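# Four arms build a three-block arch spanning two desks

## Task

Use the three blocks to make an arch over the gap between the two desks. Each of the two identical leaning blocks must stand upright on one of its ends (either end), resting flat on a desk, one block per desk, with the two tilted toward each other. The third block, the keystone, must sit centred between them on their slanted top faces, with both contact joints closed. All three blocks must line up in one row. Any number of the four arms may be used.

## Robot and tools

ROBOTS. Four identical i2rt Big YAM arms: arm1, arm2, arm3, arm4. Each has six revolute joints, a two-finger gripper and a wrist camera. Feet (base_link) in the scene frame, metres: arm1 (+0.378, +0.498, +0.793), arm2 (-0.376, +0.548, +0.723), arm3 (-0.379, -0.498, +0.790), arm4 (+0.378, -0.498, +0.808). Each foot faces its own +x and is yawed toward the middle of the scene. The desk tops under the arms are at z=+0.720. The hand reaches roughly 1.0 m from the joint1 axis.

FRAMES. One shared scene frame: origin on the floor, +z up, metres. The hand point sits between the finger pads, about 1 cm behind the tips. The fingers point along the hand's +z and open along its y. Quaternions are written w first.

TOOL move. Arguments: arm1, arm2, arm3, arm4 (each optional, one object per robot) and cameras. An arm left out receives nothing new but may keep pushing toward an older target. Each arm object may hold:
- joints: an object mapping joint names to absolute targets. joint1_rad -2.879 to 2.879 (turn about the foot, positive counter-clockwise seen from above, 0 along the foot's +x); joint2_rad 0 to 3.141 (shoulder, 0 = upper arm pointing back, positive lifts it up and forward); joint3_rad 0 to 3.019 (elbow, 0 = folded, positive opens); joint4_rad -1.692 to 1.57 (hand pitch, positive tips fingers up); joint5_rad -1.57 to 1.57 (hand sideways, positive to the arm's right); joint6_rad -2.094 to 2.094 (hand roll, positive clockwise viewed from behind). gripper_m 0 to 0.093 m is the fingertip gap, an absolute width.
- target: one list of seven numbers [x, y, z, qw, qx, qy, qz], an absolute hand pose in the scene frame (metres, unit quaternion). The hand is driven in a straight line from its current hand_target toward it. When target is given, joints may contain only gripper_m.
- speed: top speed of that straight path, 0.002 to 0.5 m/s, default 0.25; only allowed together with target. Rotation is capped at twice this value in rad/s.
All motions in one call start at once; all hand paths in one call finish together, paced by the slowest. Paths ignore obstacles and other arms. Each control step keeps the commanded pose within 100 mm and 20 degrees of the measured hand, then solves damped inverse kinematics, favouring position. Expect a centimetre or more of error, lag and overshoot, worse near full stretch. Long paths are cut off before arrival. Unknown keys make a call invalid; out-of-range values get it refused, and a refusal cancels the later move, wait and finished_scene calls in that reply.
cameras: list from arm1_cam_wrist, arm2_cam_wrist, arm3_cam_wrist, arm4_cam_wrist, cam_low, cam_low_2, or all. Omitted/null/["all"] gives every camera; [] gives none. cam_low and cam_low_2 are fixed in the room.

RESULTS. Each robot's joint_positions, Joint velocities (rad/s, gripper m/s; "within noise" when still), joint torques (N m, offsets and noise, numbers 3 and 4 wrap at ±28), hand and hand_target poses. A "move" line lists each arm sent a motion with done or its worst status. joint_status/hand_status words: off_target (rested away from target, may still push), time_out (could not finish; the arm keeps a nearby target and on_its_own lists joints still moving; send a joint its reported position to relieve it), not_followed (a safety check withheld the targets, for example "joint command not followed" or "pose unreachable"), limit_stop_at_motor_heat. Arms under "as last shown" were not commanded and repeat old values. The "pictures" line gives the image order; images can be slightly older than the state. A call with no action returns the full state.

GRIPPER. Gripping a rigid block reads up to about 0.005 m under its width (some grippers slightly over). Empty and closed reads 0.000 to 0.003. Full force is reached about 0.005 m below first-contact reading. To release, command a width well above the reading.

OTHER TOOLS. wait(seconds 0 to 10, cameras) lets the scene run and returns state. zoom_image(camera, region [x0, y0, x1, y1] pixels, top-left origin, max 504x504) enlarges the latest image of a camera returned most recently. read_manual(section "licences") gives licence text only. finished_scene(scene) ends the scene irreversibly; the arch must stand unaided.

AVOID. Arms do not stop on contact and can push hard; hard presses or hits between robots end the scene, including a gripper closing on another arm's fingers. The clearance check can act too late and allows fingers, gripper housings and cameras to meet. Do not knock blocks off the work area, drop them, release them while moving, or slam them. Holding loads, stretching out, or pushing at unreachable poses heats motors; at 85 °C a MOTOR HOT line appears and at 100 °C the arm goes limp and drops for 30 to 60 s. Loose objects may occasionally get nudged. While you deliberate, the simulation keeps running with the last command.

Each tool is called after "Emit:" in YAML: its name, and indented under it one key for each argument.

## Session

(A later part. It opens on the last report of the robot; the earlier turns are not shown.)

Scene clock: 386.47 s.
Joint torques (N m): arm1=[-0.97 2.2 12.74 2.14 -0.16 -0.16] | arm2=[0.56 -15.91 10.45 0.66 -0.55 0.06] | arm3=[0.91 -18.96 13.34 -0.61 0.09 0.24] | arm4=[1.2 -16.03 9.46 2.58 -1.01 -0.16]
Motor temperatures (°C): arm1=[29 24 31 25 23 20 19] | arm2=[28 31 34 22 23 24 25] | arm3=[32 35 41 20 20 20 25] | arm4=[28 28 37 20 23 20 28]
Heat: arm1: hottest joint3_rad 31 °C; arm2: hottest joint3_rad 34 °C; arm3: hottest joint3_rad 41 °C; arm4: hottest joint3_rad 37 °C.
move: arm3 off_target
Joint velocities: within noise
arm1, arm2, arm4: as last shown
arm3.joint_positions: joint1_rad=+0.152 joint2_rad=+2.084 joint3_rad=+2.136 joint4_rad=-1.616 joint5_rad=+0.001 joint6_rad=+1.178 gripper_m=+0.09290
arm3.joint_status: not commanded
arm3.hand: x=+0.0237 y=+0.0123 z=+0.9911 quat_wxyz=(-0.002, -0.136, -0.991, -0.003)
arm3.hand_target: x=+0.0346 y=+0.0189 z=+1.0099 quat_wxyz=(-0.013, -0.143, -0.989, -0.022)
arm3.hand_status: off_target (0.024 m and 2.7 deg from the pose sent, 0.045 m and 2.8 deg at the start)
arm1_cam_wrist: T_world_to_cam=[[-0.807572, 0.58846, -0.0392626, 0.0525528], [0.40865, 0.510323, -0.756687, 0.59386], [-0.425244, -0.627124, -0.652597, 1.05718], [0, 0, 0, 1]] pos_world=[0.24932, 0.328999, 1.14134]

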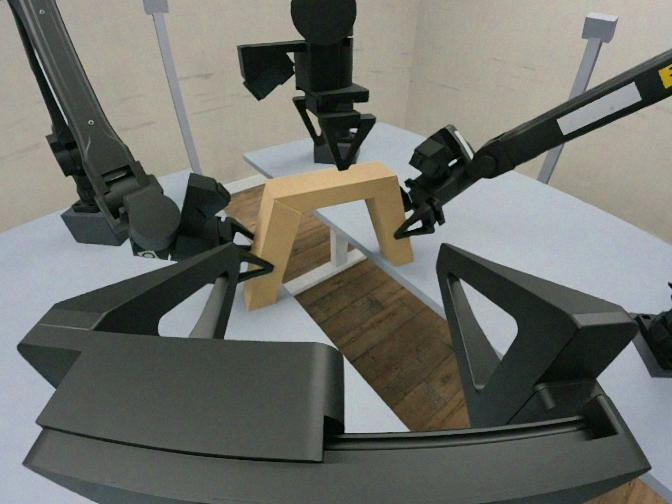

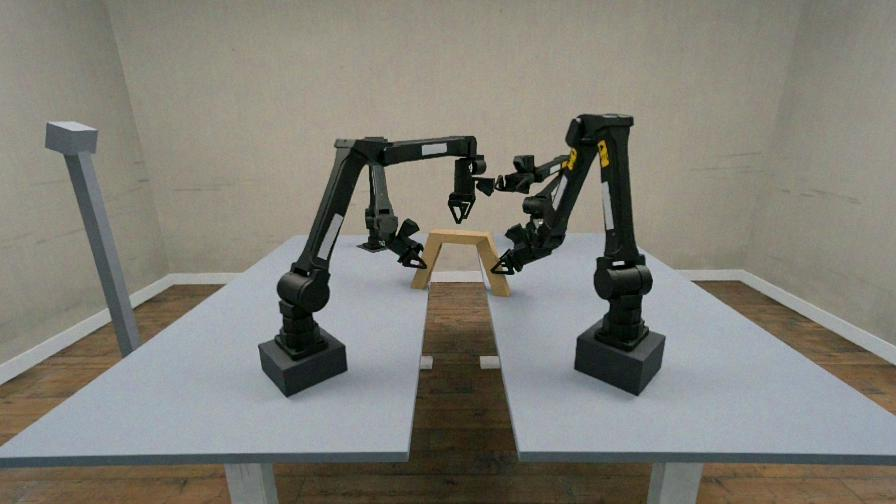

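Emit:
move:
  arm3: {"target": [0.03, 0.015, 1.07, 0.0, 0.1305, 0.9914, 0.0], "speed": 0.1}
  cameras: []

Emit:
move:
  arm3: {"target": [-0.17, -0.22, 1.10, 0.0, 0.1305, 0.9914, 0.0], "speed": 0.15}
  cameras: ["arm1_cam_wrist", "cam_low_2", "cam_low"]

Emit:
zoom_image:
  camera: "cam_low_2"
  region: [400, 210, 520, 305]

Emit:
zoom_image:
  camera: "cam_low"
  region: [425, 170, 515, 300]

Scene clock: 389.33 s.
Joint torques (N m): arm1=[-1.08 2.37 12.72 2.19 -0.16 -0.16] | arm2=[0.44 -15.38 10.54 0.7 -0.57 0.06] | arm3=[0.62 -20.72 13.22 -0.47 0.07 0.03] | arm4=[1.08 -16.03 9.47 2.58 -1.02 -0.17]
Motor temperatures (°C): arm1=[29 24 31 25 23 20 19] | arm2=[28 31 34 22 23 24 25] | arm3=[32 34 41 20 20 20 25] | arm4=[28 28 37 20 23 20 28]
Heat: arm1: hottest joint3_rad 31 °C; arm2: hottest joint3_rad 34 °C; arm3: hottest joint3_rad 41 °C; arm4: hottest joint3_rad 37 °C.
move: arm3 off_target
Joint velocities: within noise
arm1, arm2, arm4: as last shown
arm3.joint_positions: joint1_rad=+0.152 joint2_rad=+2.056 joint3_rad=+2.203 joint4_rad=-1.673 joint5_rad=+0.001 joint6_rad=+1.176 gripper_m=+0.09290
arm3.joint_status: not commanded
arm3.hand: x=+0.0222 y=+0.0103 z=+1.0339 quat_wxyz=(-0.011, -0.135, -0.991, -0.019)
arm3.hand_target: x=+0.0285 y=+0.0132 z=+1.0693 quat_wxyz=(-0.029, -0.131, -0.990, -0.049)
arm3.hand_status: off_target (0.037 m and 2.6 deg from the pose sent, 0.079 m and 0.8 deg at the start; a joint's target at an end of its range on 37 of 43 steps)

Scene clock: 392.20 s.
Joint torques (N m): arm1=[-1.08 2.2 12.72 2.18 -0.14 -0.15] | arm2=[0.32 -15.56 10.52 0.59 -0.55 0.06] | arm3=[1.9 -8.06 7.82 -0.58 0.09 0.3] | arm4=[1.14 -16.03 9.48 2.58 -1.02 -0.16]
Motor temperatures (°C): arm1=[29 24 32 25 23 20 19] | arm2=[28 31 35 22 23 24 25] | arm3=[32 34 41 20 20 20 24] | arm4=[28 28 38 20 23 20 28]
Heat: arm1: hottest joint3_rad 32 °C; arm2: hottest joint3_rad 35 °C; arm3: hottest joint3_rad 41 °C; arm4: hottest joint3_rad 38 °C.
move: arm3 done
Joint velocities: within noise
arm1, arm2, arm4: as last shown
arm3.joint_positions: joint1_rad=+0.163 joint2_rad=+1.258 joint3_rad=+1.373 joint4_rad=-1.673 joint5_rad=+0.001 joint6_rad=+1.176 gripper_m=+0.09290
arm3.joint_status: not commanded
arm3.hand: x=-0.1630 y=-0.2190 z=+1.0999 quat_wxyz=(-0.003, -0.130, -0.992, -0.006)
arm3.hand_target: x=-0.1698 y=-0.2200 z=+1.0998 quat_wxyz=(-0.001, -0.130, -0.991, -0.003)
arm3.hand_status: done (0.007 m and 0.7 deg from the pose sent, 0.307 m and 2.6 deg at the start; a joint's target at an end of its range on 23 of 86 steps)
pictures: arm1_cam_wrist, cam_low, cam_low_2
arm1_cam_wrist: T_world_to_cam=[[-0.807572, 0.58846, -0.0392626, 0.0525528], [0.40865, 0.510323, -0.756687, 0.59386], [-0.425244, -0.627124, -0.652597, 1.05718], [0, 0, 0, 1]] pos_world=[0.24932, 0.328999, 1.14134]

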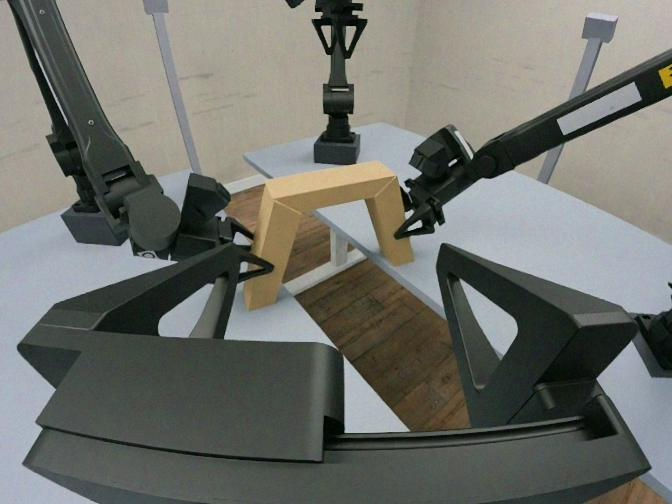

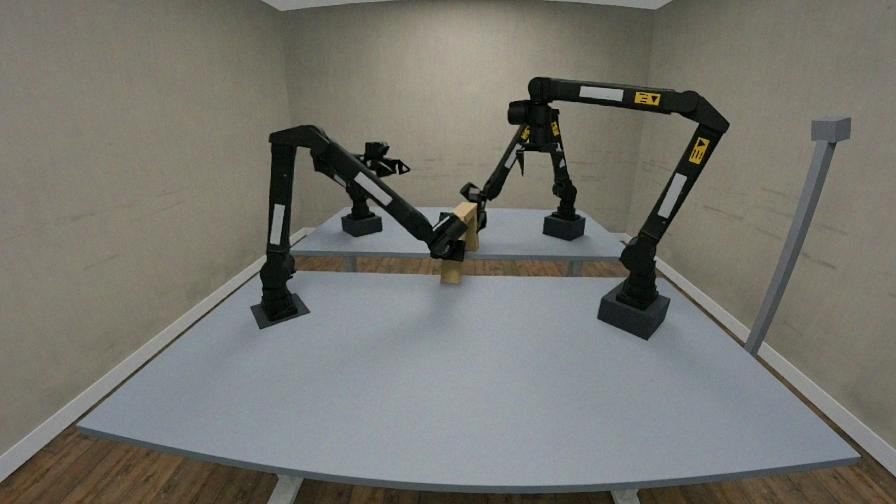

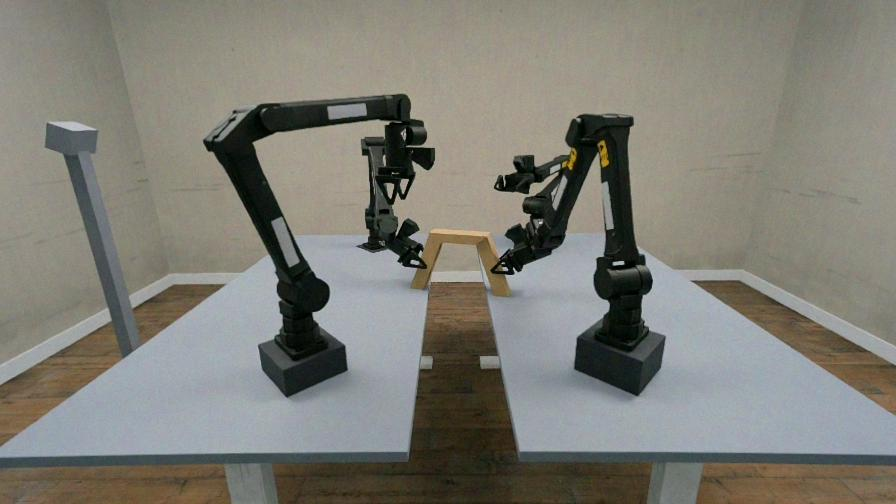

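Scaled by 4.200 (camera's finer frame: 1280x720).

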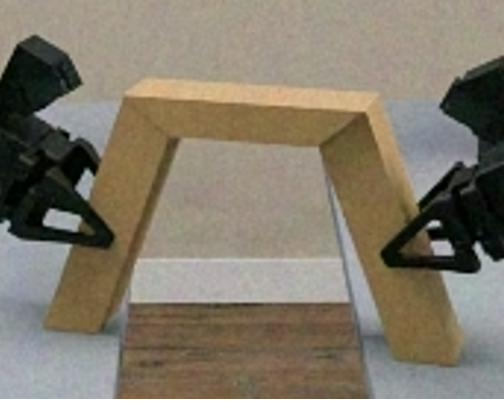

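Scaled by 3.877 (camera's finer frame: 1280x720).

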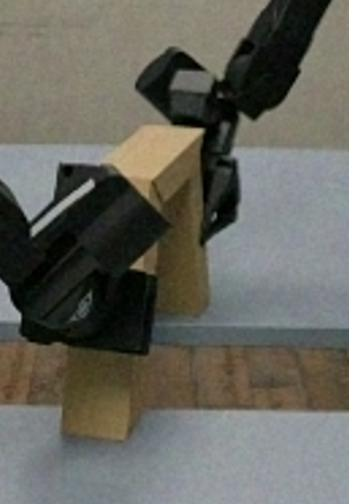

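Emit:
move:
  arm2: {"joints": {"gripper_m": 0.0595}}
  arm4: {"joints": {"gripper_m": 0.0587}}
  cameras: []

Emit:
move:
  arm2: {"joints": {"gripper_m": 0.0605}}
  arm4: {"joints": {"gripper_m": 0.0597}}
  cameras: ["arm1_cam_wrist", "cam_low_2"]

Emit:
zoom_image:
  camera: "cam_low_2"
  region: [400, 210, 520, 305]

Emit:
zoom_image:
  camera: "arm1_cam_wrist"
  region: [240, 130, 440, 310]

Scene clock: 395.00 s.
Joint torques (N m): arm1=[-1.03 2.2 12.77 2.17 -0.15 -0.15] | arm2=[0.67 -15.68 10.52 0.64 -0.54 0.07] | arm3=[2.37 -8.23 7.71 -0.55 0.1 0.28] | arm4=[1.14 -16.03 9.47 2.58 -1.02 -0.16]
Motor temperatures (°C): arm1=[29 24 32 25 23 20 19] | arm2=[28 31 35 22 23 24 25] | arm3=[32 33 40 20 20 20 24] | arm4=[28 28 38 20 23 20 28]
Heat: arm1: hottest joint3_rad 32 °C; arm2: hottest joint3_rad 35 °C; arm3: hottest joint3_rad 40 °C; arm4: hottest joint3_rad 38 °C.
move: arm2 done; arm4 done
Joint velocities: within noise
arm1, arm3: as last shown
arm2.joint_positions: joint1_rad=-0.507 joint2_rad=+1.772 joint3_rad=+1.009 joint4_rad=-0.051 joint5_rad=-0.877 joint6_rad=-0.686 gripper_m=+0.05967
arm2.joint_status: all done
arm2.hand: x=-0.1106 y=+0.0301 z=+0.8095 quat_wxyz=(-0.507, -0.116, -0.851, +0.071)
arm2.hand_target: x=-0.0959 y=+0.0252 z=+0.8319 quat_wxyz=(-0.517, -0.100, -0.847, +0.079)
arm2.hand_status: not commanded
arm3.hand_target: x=-0.1698 y=-0.2200 z=+1.0998 quat_wxyz=(-0.001, -0.130, -0.992, -0.003)
arm4.joint_positions: joint1_rad=-0.559 joint2_rad=+1.873 joint3_rad=+0.817 joint4_rad=+0.263 joint5_rad=-0.883 joint6_rad=-0.662 gripper_m=+0.05880
arm4.joint_status: all done
arm4.hand: x=+0.1175 y=-0.0332 z=+0.8164 quat_wxyz=(-0.068, +0.845, -0.114, -0.519)
arm4.hand_target: x=+0.1134 y=-0.0058 z=+0.8439 quat_wxyz=(-0.104, +0.834, -0.087, -0.535)
arm4.hand_status: not commanded

Scene clock: 395.30 s.
Joint torques (N m): arm1=[-1.08 2.2 12.7 2.17 -0.15 -0.16] | arm2=[0.67 -15.56 10.56 0.61 -0.57 0.07] | arm3=[2.02 -8.41 7.86 -0.58 0.11 0.3] | arm4=[1.14 -16.03 9.5 2.58 -1.01 -0.16]
Motor temperatures (°C): arm1=[29 24 32 25 23 20 19] | arm2=[28 31 35 22 23 24 25] | arm3=[32 33 40 20 20 20 24] | arm4=[28 28 38 20 23 20 28]
Heat: arm1: hottest joint3_rad 32 °C; arm2: hottest joint3_rad 35 °C; arm3: hottest joint3_rad 40 °C; arm4: hottest joint3_rad 38 °C.
move: arm2 done; arm4 done
Joint velocities: within noise
arm1, arm3: as last shown
arm2.joint_positions: joint1_rad=-0.507 joint2_rad=+1.772 joint3_rad=+1.009 joint4_rad=-0.051 joint5_rad=-0.877 joint6_rad=-0.686 gripper_m=+0.06058
arm2.joint_status: all done
arm2.hand: x=-0.1106 y=+0.0301 z=+0.8095 quat_wxyz=(-0.507, -0.116, -0.851, +0.071)
arm2.hand_target: x=-0.0959 y=+0.0252 z=+0.8319 quat_wxyz=(-0.517, -0.100, -0.847, +0.079)
arm2.hand_status: not commanded
arm4.joint_positions: joint1_rad=-0.559 joint2_rad=+1.873 joint3_rad=+0.817 joint4_rad=+0.263 joint5_rad=-0.883 joint6_rad=-0.662 gripper_m=+0.05982
arm4.joint_status: all done
arm4.hand: x=+0.1175 y=-0.0332 z=+0.8164 quat_wxyz=(-0.068, +0.845, -0.114, -0.519)
arm4.hand_target: x=+0.1134 y=-0.0058 z=+0.8439 quat_wxyz=(-0.104, +0.834, -0.087, -0.535)
arm4.hand_status: not commanded
arm1_cam_wrist: T_world_to_cam=[[-0.807572, 0.58846, -0.0392626, 0.0525528], [0.40865, 0.510323, -0.756687, 0.59386], [-0.425244, -0.627124, -0.652597, 1.05718], [0, 0, 0, 1]] pos_world=[0.24932, 0.328999, 1.14134]

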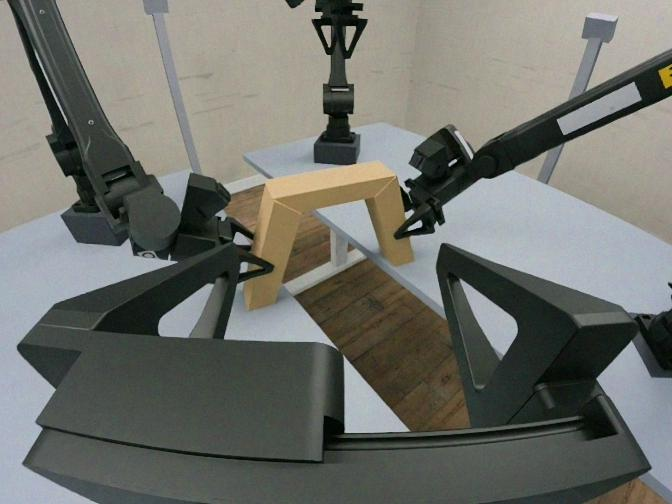

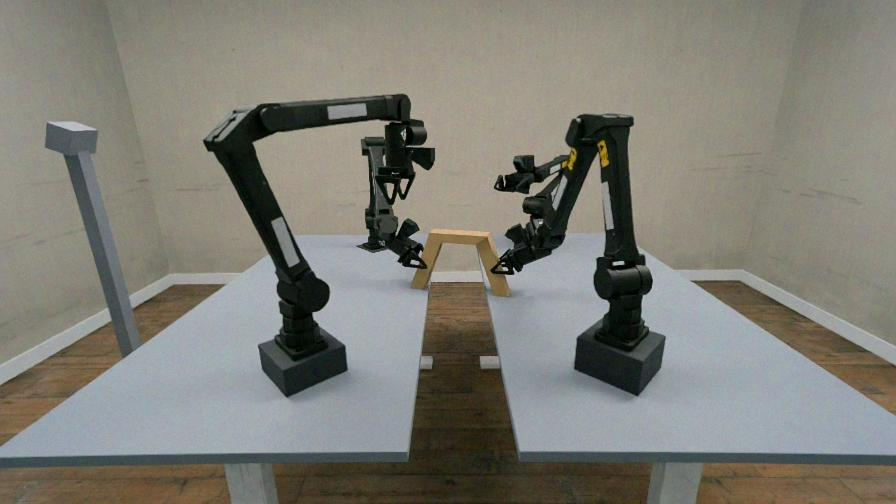

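Scaled by 4.200 (camera's finer frame: 1280x720).

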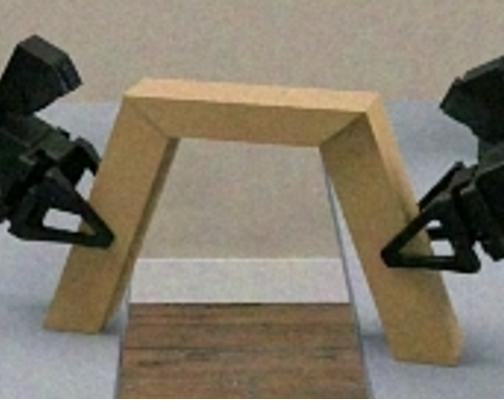

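Scaled by 2.520 (camera's finer frame: 960x720).

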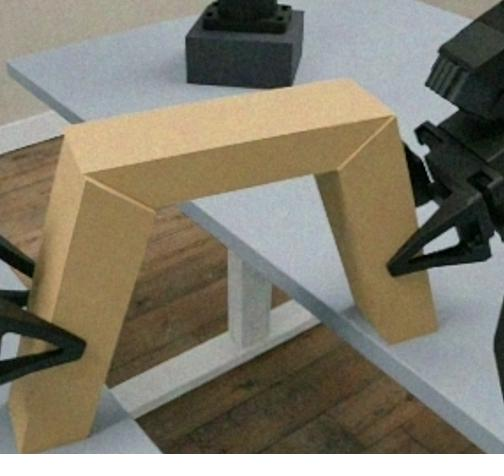

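Emit:
move:
  arm2: {"joints": {"gripper_m": 0.066}}
  arm4: {"joints": {"gripper_m": 0.066}}
  cameras: ["arm1_cam_wrist"]

Emit:
move:
  arm2: {"joints": {"gripper_m": 0.093}}
  arm4: {"joints": {"gripper_m": 0.093}}
  cameras: ["arm1_cam_wrist", "cam_low_2"]

Emit:
zoom_image:
  camera: "cam_low_2"
  region: [400, 210, 520, 305]

Emit:
zoom_image:
  camera: "arm1_cam_wrist"
  region: [240, 130, 440, 310]

Scene clock: 397.13 s.
Joint torques (N m): arm1=[-1.03 2.26 12.71 2.15 -0.16 -0.16] | arm2=[0.44 -15.27 10.61 0.76 -0.55 0.06] | arm3=[1.96 -8.35 7.68 -0.59 0.12 0.31] | arm4=[1.14 -16.09 8.55 2.56 -0.46 -0.16]
Motor temperatures (°C): arm1=[29 24 32 25 23 20 19] | arm2=[28 31 35 22 23 24 25] | arm3=[32 33 39 20 20 20 24] | arm4=[28 28 38 20 23 20 28]
Heat: arm1: hottest joint3_rad 32 °C; arm2: hottest joint3_rad 35 °C; arm3: hottest joint3_rad 39 °C; arm4: hottest joint3_rad 38 °C.
move: arm2 done; arm4 done
Joint velocities: within noise
arm1, arm3: as last shown
arm2.joint_positions: joint1_rad=-0.503 joint2_rad=+1.767 joint3_rad=+1.009 joint4_rad=-0.050 joint5_rad=-0.877 joint6_rad=-0.683 gripper_m=+0.06590
arm2.joint_status: all done
arm2.hand: x=-0.1085 y=+0.0308 z=+0.8119 quat_wxyz=(-0.509, -0.115, -0.850, +0.072)
arm2.hand_target: x=-0.0958 y=+0.0250 z=+0.8321 quat_wxyz=(-0.517, -0.101, -0.846, +0.078)
arm2.hand_status: not commanded
arm4.joint_positions: joint1_rad=-0.559 joint2_rad=+1.873 joint3_rad=+0.831 joint4_rad=+0.263 joint5_rad=-0.897 joint6_rad=-0.660 gripper_m=+0.06588
arm4.joint_status: all done
arm4.hand: x=+0.1147 y=-0.0286 z=+0.8222 quat_wxyz=(-0.069, +0.841, -0.108, -0.525)
arm4.hand_target: x=+0.1133 y=-0.0060 z=+0.8440 quat_wxyz=(-0.103, +0.834, -0.087, -0.535)
arm4.hand_status: not commanded
arm1_cam_wrist: T_world_to_cam=[[-0.807572, 0.58846, -0.0392626, 0.0525528], [0.40865, 0.510323, -0.756687, 0.59386], [-0.425244, -0.627124, -0.652597, 1.05718], [0, 0, 0, 1]] pos_world=[0.24932, 0.328999, 1.14134]

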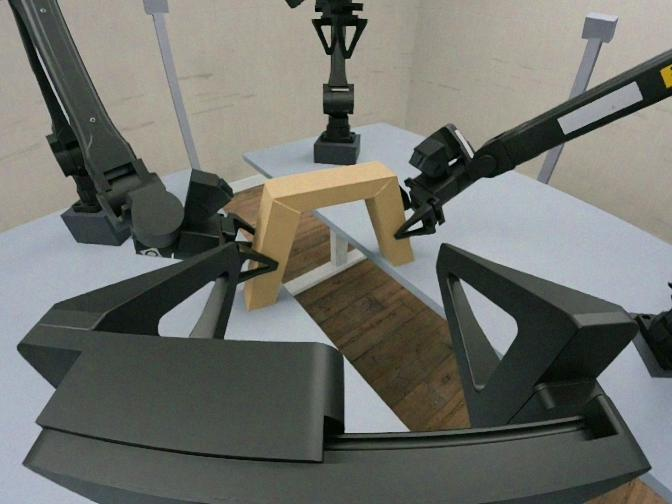

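Scene clock: 397.83 s.
Joint torques (N m): arm1=[-1.14 2.2 12.71 2.21 -0.16 -0.16] | arm2=[-0.44 -15.09 10.55 0.68 -0.56 0.04] | arm3=[2.02 -8.35 7.76 -0.47 0.08 0.3] | arm4=[1.26 -16.15 8.53 2.58 -0.45 -0.16]
Motor temperatures (°C): arm1=[29 24 32 25 23 20 19] | arm2=[28 31 35 22 23 24 25] | arm3=[32 32 39 20 20 20 24] | arm4=[28 28 37 20 23 20 28]
Heat: arm1: hottest joint3_rad 32 °C; arm2: hottest joint3_rad 35 °C; arm3: hottest joint3_rad 39 °C; arm4: hottest joint3_rad 37 °C.
move: arm2 done; arm4 done
Joint velocities: within noise
arm1, arm3: as last shown
arm2.joint_positions: joint1_rad=-0.495 joint2_rad=+1.765 joint3_rad=+1.009 joint4_rad=-0.050 joint5_rad=-0.877 joint6_rad=-0.683 gripper_m=+0.09286
arm2.joint_status: all done
arm2.hand: x=-0.1045 y=+0.0327 z=+0.8131 quat_wxyz=(-0.509, -0.111, -0.851, +0.071)
arm2.hand_target: x=-0.0957 y=+0.0251 z=+0.8322 quat_wxyz=(-0.517, -0.101, -0.846, +0.079)
arm2.hand_status: not commanded
arm4.joint_positions: joint1_rad=-0.559 joint2_rad=+1.873 joint3_rad=+0.831 joint4_rad=+0.263 joint5_rad=-0.897 joint6_rad=-0.660 gripper_m=+0.09285
arm4.joint_status: all done
arm4.hand: x=+0.1147 y=-0.0286 z=+0.8222 quat_wxyz=(-0.069, +0.841, -0.108, -0.525)
arm4.hand_target: x=+0.1133 y=-0.0060 z=+0.8440 quat_wxyz=(-0.103, +0.834, -0.087, -0.535)
arm4.hand_status: not commanded
arm1_cam_wrist: T_world_to_cam=[[-0.807572, 0.58846, -0.0392626, 0.0525528], [0.40865, 0.510323, -0.756687, 0.59386], [-0.425244, -0.627124, -0.652597, 1.05718], [0, 0, 0, 1]] pos_world=[0.24932, 0.328999, 1.14134]

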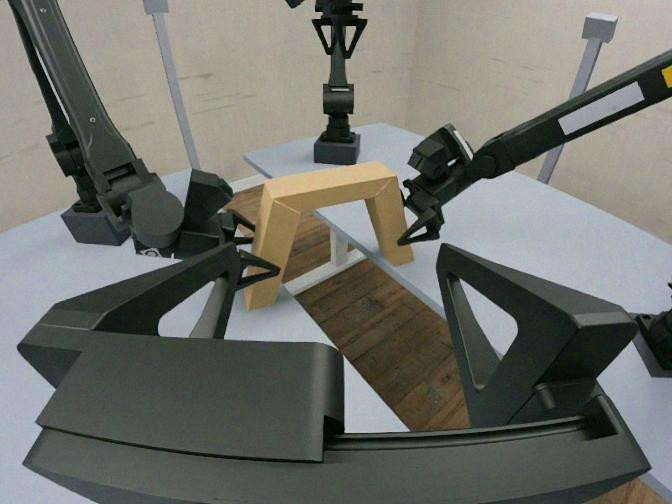

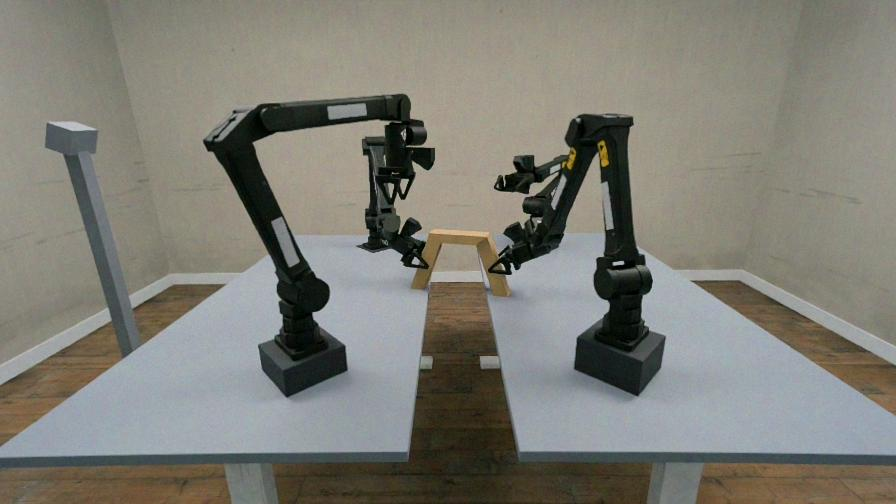

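Scaled by 4.200 (camera's finer frame: 1280x720).

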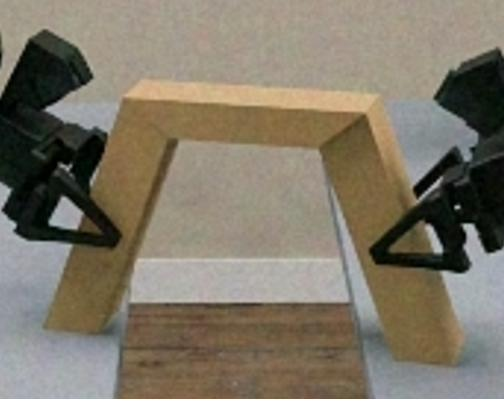

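Scaled by 2.520 (camera's finer frame: 960x720).

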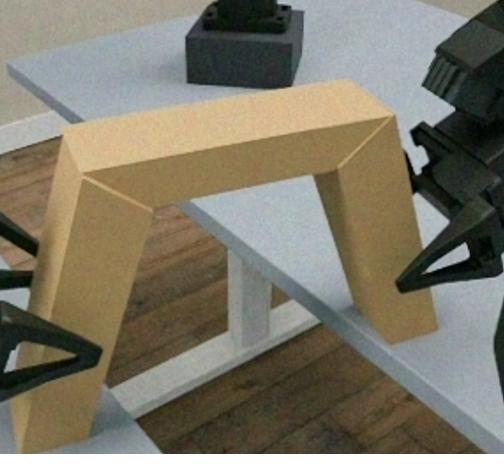

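Emit:
move:
  arm2: {"target": [-0.122, 0.0335, 0.842, 0.5166, 0.1014, 0.8465, -0.0783], "speed": 0.04}
  arm4: {"target": [0.130, -0.0110, 0.852, -0.1034, 0.8335, -0.0872, -0.5351], "speed": 0.04}
  cameras: ["arm1_cam_wrist", "cam_low_2"]

Emit:
zoom_image:
  camera: "cam_low_2"
  region: [400, 210, 520, 305]

Emit:
zoom_image:
  camera: "arm1_cam_wrist"
  region: [240, 130, 440, 310]

Scene clock: 403.20 s.
Joint torques (N m): arm1=[-0.85 2.2 12.75 2.17 -0.15 -0.16] | arm2=[-1.96 -14.51 8.53 0.54 -0.6 -0.23] | arm3=[1.9 -8 7.76 -0.58 0.1 0.27] | arm4=[0.91 -16.62 7.19 0.99 -0.6 -0.18]
Motor temperatures (°C): arm1=[29 24 32 25 23 20 19] | arm2=[28 31 35 22 23 24 25] | arm3=[31 31 38 20 20 20 24] | arm4=[28 28 36 20 23 20 27]
Heat: arm1: hottest joint3_rad 32 °C; arm2: hottest joint3_rad 35 °C; arm3: hottest joint3_rad 38 °C; arm4: hottest joint3_rad 36 °C.
move: arm2 done; arm4 off_target
Joint velocities: within noise
arm1.joint_positions: joint1_rad=+0.170 joint2_rad=+0.283 joint3_rad=+0.227 joint4_rad=+0.010 joint5_rad=+0.019 joint6_rad=+0.003 gripper_m=+0.09396
arm1.joint_status: not commanded
arm1.hand: x=+0.1952 y=+0.2540 z=+1.0619 quat_wxyz=(-0.310, -0.649, -0.320, +0.617)
arm1.hand_target: x=+0.1914 y=+0.2545 z=+1.0642 quat_wxyz=(-0.306, -0.646, -0.318, +0.623)
arm1.hand_status: not commanded
arm2.joint_positions: joint1_rad=-0.522 joint2_rad=+1.717 joint3_rad=+1.009 joint4_rad=-0.111 joint5_rad=-0.909 joint6_rad=-0.712 gripper_m=+0.09289
arm2.joint_status: not commanded
arm2.hand: x=-0.1168 y=+0.0361 z=+0.8349 quat_wxyz=(-0.515, -0.106, -0.848, +0.070)
arm2.hand_target: x=-0.1220 y=+0.0336 z=+0.8417 quat_wxyz=(-0.516, -0.102, -0.847, +0.078)
arm2.hand_status: done (0.009 m and 1.0 deg from the pose sent, 0.034 m and 1.7 deg at the start)
arm3: as last shown
arm4.joint_positions: joint1_rad=-0.589 joint2_rad=+1.846 joint3_rad=+0.831 joint4_rad=+0.257 joint5_rad=-0.917 joint6_rad=-0.700 gripper_m=+0.09288
arm4.joint_status: not commanded
arm4.hand: x=+0.1266 y=-0.0212 z=+0.8370 quat_wxyz=(-0.090, +0.837, -0.094, -0.532)
arm4.hand_target: x=+0.1299 y=-0.0111 z=+0.8520 quat_wxyz=(-0.106, +0.834, -0.085, -0.535)
arm4.hand_status: off_target (0.018 m and 1.8 deg from the pose sent, 0.038 m and 4.8 deg at the start)
arm1_cam_wrist: T_world_to_cam=[[-0.807572, 0.58846, -0.0392626, 0.0525528], [0.40865, 0.510323, -0.756687, 0.59386], [-0.425244, -0.627124, -0.652597, 1.05718], [0, 0, 0, 1]] pos_world=[0.24932, 0.328999, 1.14134]

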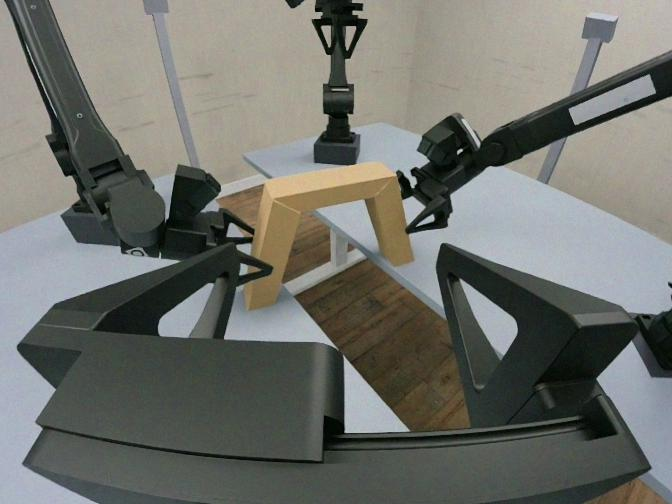

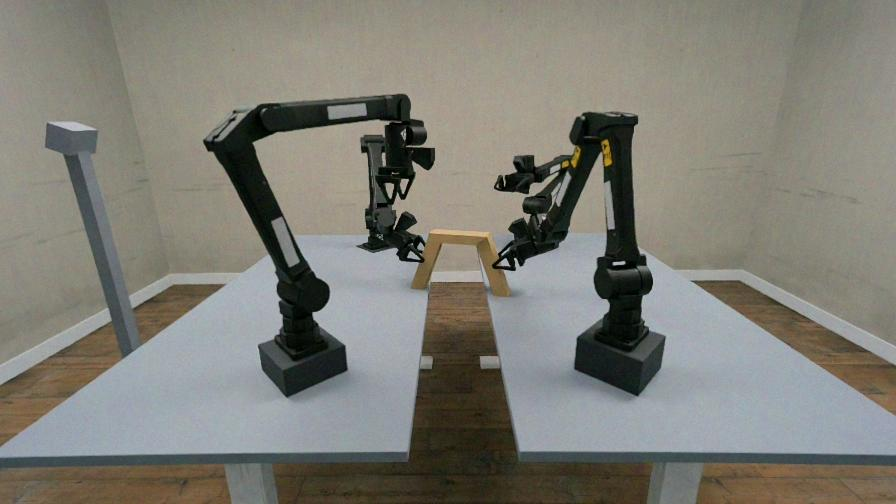

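Scaled by 4.200 (camera's finer frame: 1280x720).

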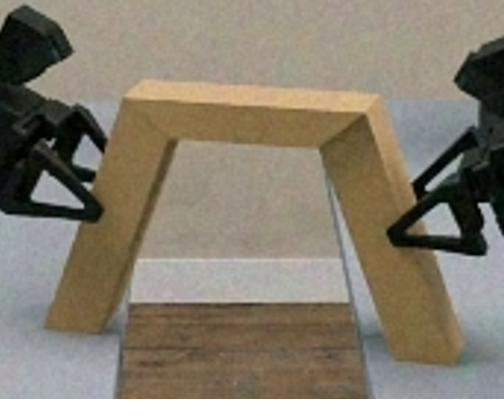

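Scaled by 2.520 (camera's finer frame: 960x720).

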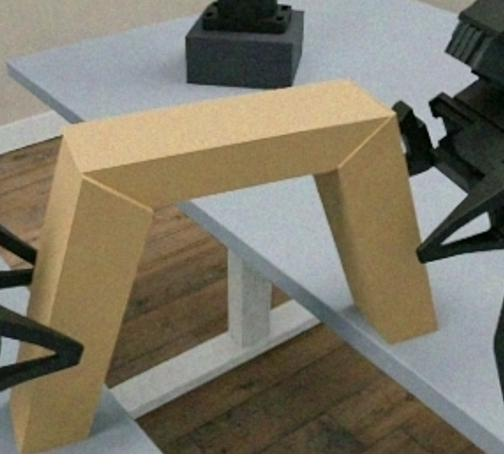

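Emit:
move:
  arm2: {"target": [-0.144, 0.0365, 0.853, 0.5166, 0.1014, 0.8465, -0.0783], "speed": 0.04}
  arm4: {"target": [0.146, -0.0290, 0.860, -0.1034, 0.8335, -0.0872, -0.5351], "speed": 0.04}
  cameras: ["arm1_cam_wrist", "cam_low_2"]

Emit:
zoom_image:
  camera: "cam_low_2"
  region: [400, 210, 520, 305]

Emit:
zoom_image:
  camera: "arm1_cam_wrist"
  region: [240, 130, 440, 310]

Scene clock: 407.10 s.
Joint torques (N m): arm1=[-1.08 2.2 12.75 2.19 -0.15 -0.17] | arm2=[-2.2 -14.15 8.44 0.61 -0.6 -0.19] | arm3=[1.96 -7.88 7.84 -0.49 0.1 0.28] | arm4=[0.91 -16.09 6.08 1.03 -0.61 -0.18]
Motor temperatures (°C): arm1=[29 24 32 25 23 20 19] | arm2=[28 31 35 22 23 24 24] | arm3=[31 31 38 20 20 20 24] | arm4=[28 28 36 20 23 20 27]
Heat: arm1: hottest joint3_rad 32 °C; arm2: hottest joint3_rad 35 °C; arm3: hottest joint3_rad 38 °C; arm4: hottest joint3_rad 36 °C.
move: arm2 done; arm4 off_target
Joint velocities: within noise
arm1, arm3: as last shown
arm2.joint_positions: joint1_rad=-0.565 joint2_rad=+1.683 joint3_rad=+1.009 joint4_rad=-0.185 joint5_rad=-0.940 joint6_rad=-0.767 gripper_m=+0.09289
arm2.joint_status: not commanded
arm2.hand: x=-0.1383 y=+0.0379 z=+0.8471 quat_wxyz=(-0.516, -0.104, -0.847, +0.071)
arm2.hand_target: x=-0.1438 y=+0.0367 z=+0.8530 quat_wxyz=(-0.517, -0.101, -0.846, +0.078)
arm2.hand_status: done (0.008 m and 0.9 deg from the pose sent, 0.033 m and 1.0 deg at the start)
arm4.joint_positions: joint1_rad=-0.616 joint2_rad=+1.789 joint3_rad=+0.793 joint4_rad=+0.228 joint5_rad=-0.938 joint6_rad=-0.725 gripper_m=+0.09288
arm4.joint_status: not commanded
arm4.hand: x=+0.1411 y=-0.0317 z=+0.8507 quat_wxyz=(-0.093, +0.835, -0.092, -0.535)
arm4.hand_target: x=+0.1459 y=-0.0292 z=+0.8598 quat_wxyz=(-0.103, +0.834, -0.088, -0.535)
arm4.hand_status: off_target (0.011 m and 1.3 deg from the pose sent, 0.031 m and 1.8 deg at the start)
arm1_cam_wrist: T_world_to_cam=[[-0.807572, 0.58846, -0.0392626, 0.0525528], [0.40865, 0.510323, -0.756687, 0.59386], [-0.425244, -0.627124, -0.652597, 1.05718], [0, 0, 0, 1]] pos_world=[0.24932, 0.328999, 1.14134]

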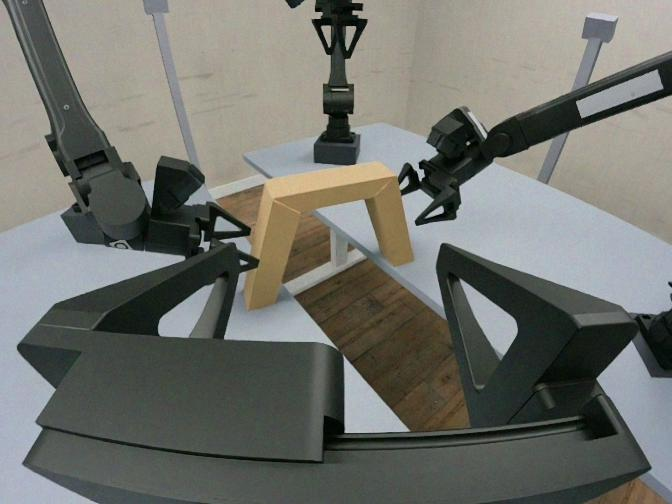

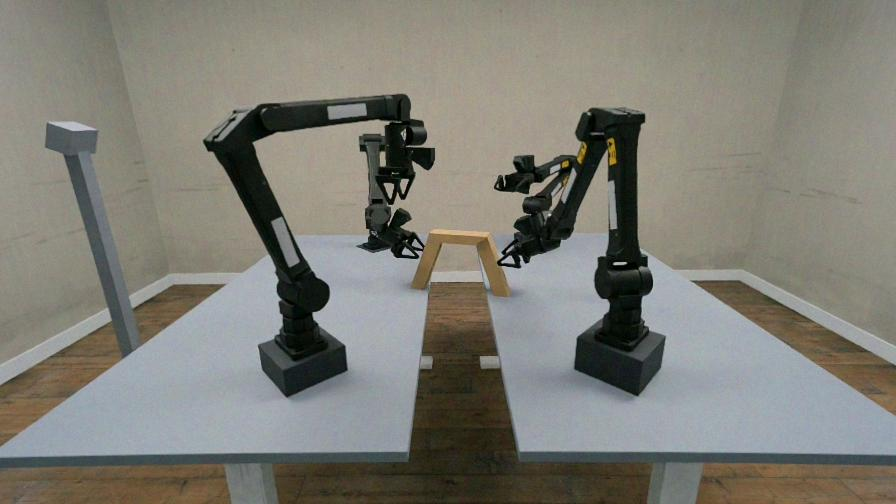

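Scaled by 4.200 (camera's finer frame: 1280x720).

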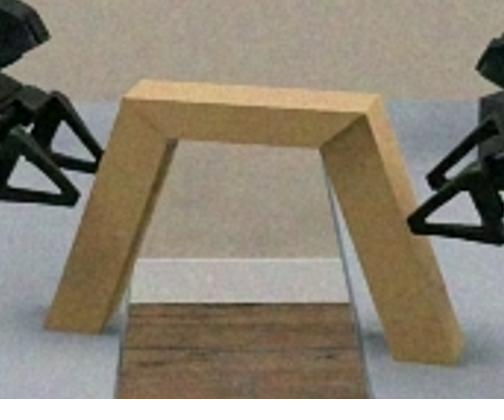

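Scaled by 2.520 (camera's finer frame: 960x720).

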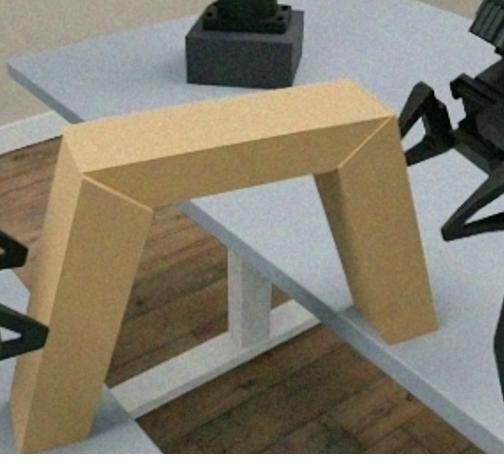

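Emit:
move:
  arm2: {"target": [-0.200, 0.055, 0.880, 0.5166, 0.1014, 0.8465, -0.0783], "speed": 0.06}
  arm4: {"target": [0.195, -0.0430, 0.885, -0.1034, 0.8335, -0.0872, -0.5351], "speed": 0.06}
  cameras: ["arm1_cam_wrist", "cam_low_2", "cam_low"]

Emit:
zoom_image:
  camera: "cam_low_2"
  region: [400, 210, 520, 305]

Emit:
zoom_image:
  camera: "arm1_cam_wrist"
  region: [240, 130, 440, 310]

Emit:
zoom_image:
  camera: "cam_low"
  region: [425, 190, 505, 300]

Scene clock: 410.43 s.
Joint torques (N m): arm1=[-1.14 2.32 12.75 2.17 -0.15 -0.15] | arm2=[-2.02 -12.57 8.23 0.32 -0.66 -0.16] | arm3=[2.26 -8.06 7.75 -0.5 0.08 0.31] | arm4=[1.08 -14.74 6.65 0.91 -0.7 -0.16]
Motor temperatures (°C): arm1=[29 24 32 25 23 20 19] | arm2=[28 30 34 22 23 24 24] | arm3=[31 30 37 20 20 20 24] | arm4=[28 28 35 20 22 20 27]
Heat: arm1: hottest joint3_rad 32 °C; arm2: hottest joint3_rad 34 °C; arm3: hottest joint3_rad 37 °C; arm4: hottest joint3_rad 35 °C.
move: arm2 done; arm4 done
Joint velocities: within noise
arm1, arm3: as last shown
arm2.joint_positions: joint1_rad=-0.681 joint2_rad=+1.590 joint3_rad=+1.003 joint4_rad=-0.399 joint5_rad=-1.009 joint6_rad=-0.935 gripper_m=+0.09289
arm2.joint_status: not commanded
arm2.hand: x=-0.1946 y=+0.0527 z=+0.8783 quat_wxyz=(-0.517, -0.101, -0.847, +0.076)
arm2.hand_target: x=-0.1999 y=+0.0548 z=+0.8801 quat_wxyz=(-0.517, -0.100, -0.847, +0.079)
arm2.hand_status: done (0.006 m and 0.3 deg from the pose sent, 0.072 m and 0.9 deg at the start)
arm4.joint_positions: joint1_rad=-0.729 joint2_rad=+1.680 joint3_rad=+0.766 joint4_rad=+0.027 joint5_rad=-1.014 joint6_rad=-0.870 gripper_m=+0.09288
arm4.joint_status: not commanded
arm4.hand: x=+0.1911 y=-0.0448 z=+0.8767 quat_wxyz=(-0.094, +0.835, -0.093, -0.535)
arm4.hand_target: x=+0.1949 y=-0.0431 z=+0.8850 quat_wxyz=(-0.103, +0.834, -0.087, -0.535)
arm4.hand_status: done (0.009 m and 1.2 deg from the pose sent, 0.065 m and 1.3 deg at the start)
pictures: arm1_cam_wrist, cam_low, cam_low_2
arm1_cam_wrist: T_world_to_cam=[[-0.807572, 0.58846, -0.0392626, 0.0525528], [0.40865, 0.510323, -0.756687, 0.59386], [-0.425244, -0.627124, -0.652597, 1.05718], [0, 0, 0, 1]] pos_world=[0.24932, 0.328999, 1.14134]

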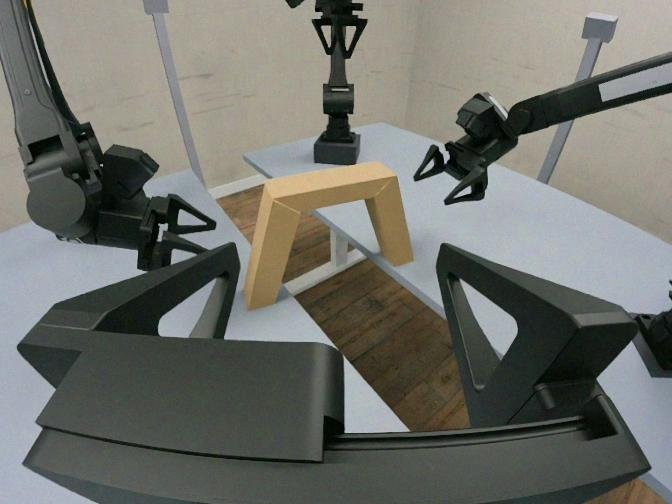

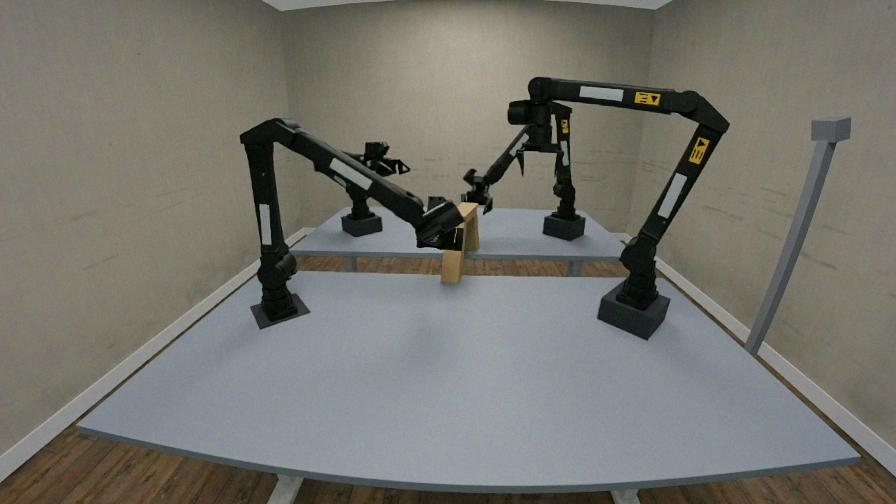

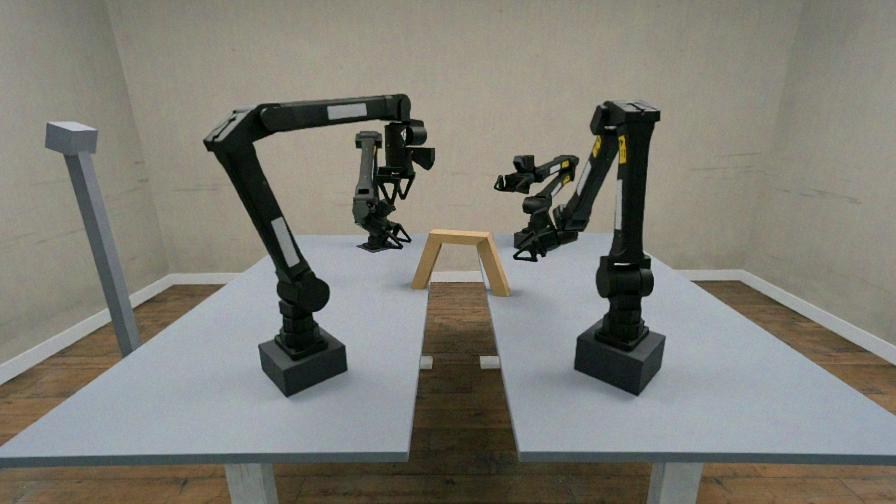

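Scaled by 4.200 (camera's finer frame: 1280x720).

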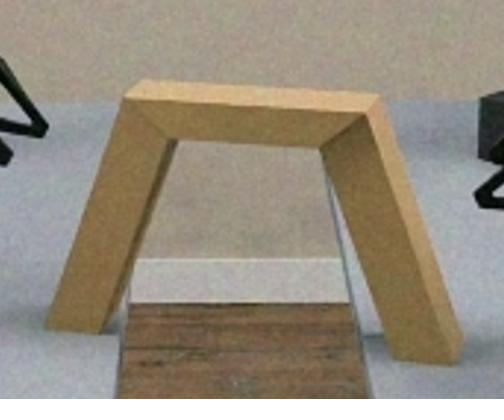

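Scaled by 2.520 (camera's finer frame: 960x720).

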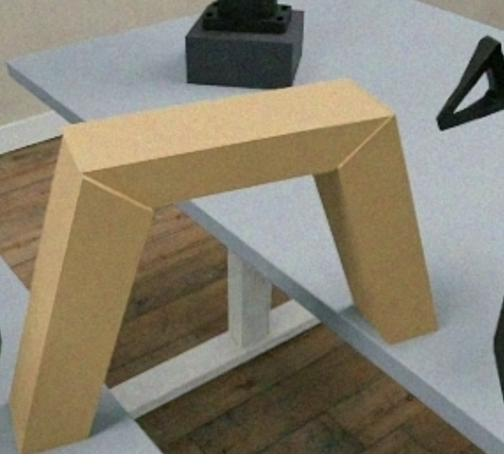

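Scaled by 4.582 (camera's finer frame: 1280x720).

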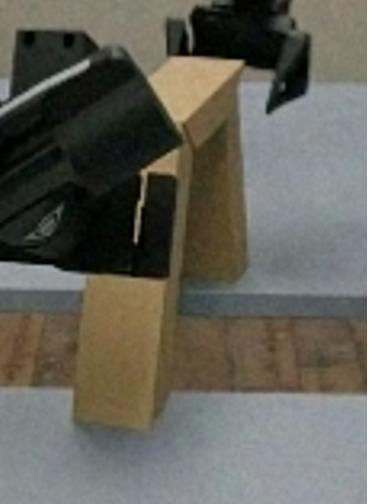

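Emit:
finished_scene:
  scene: 1

The scene is finished: the task was done.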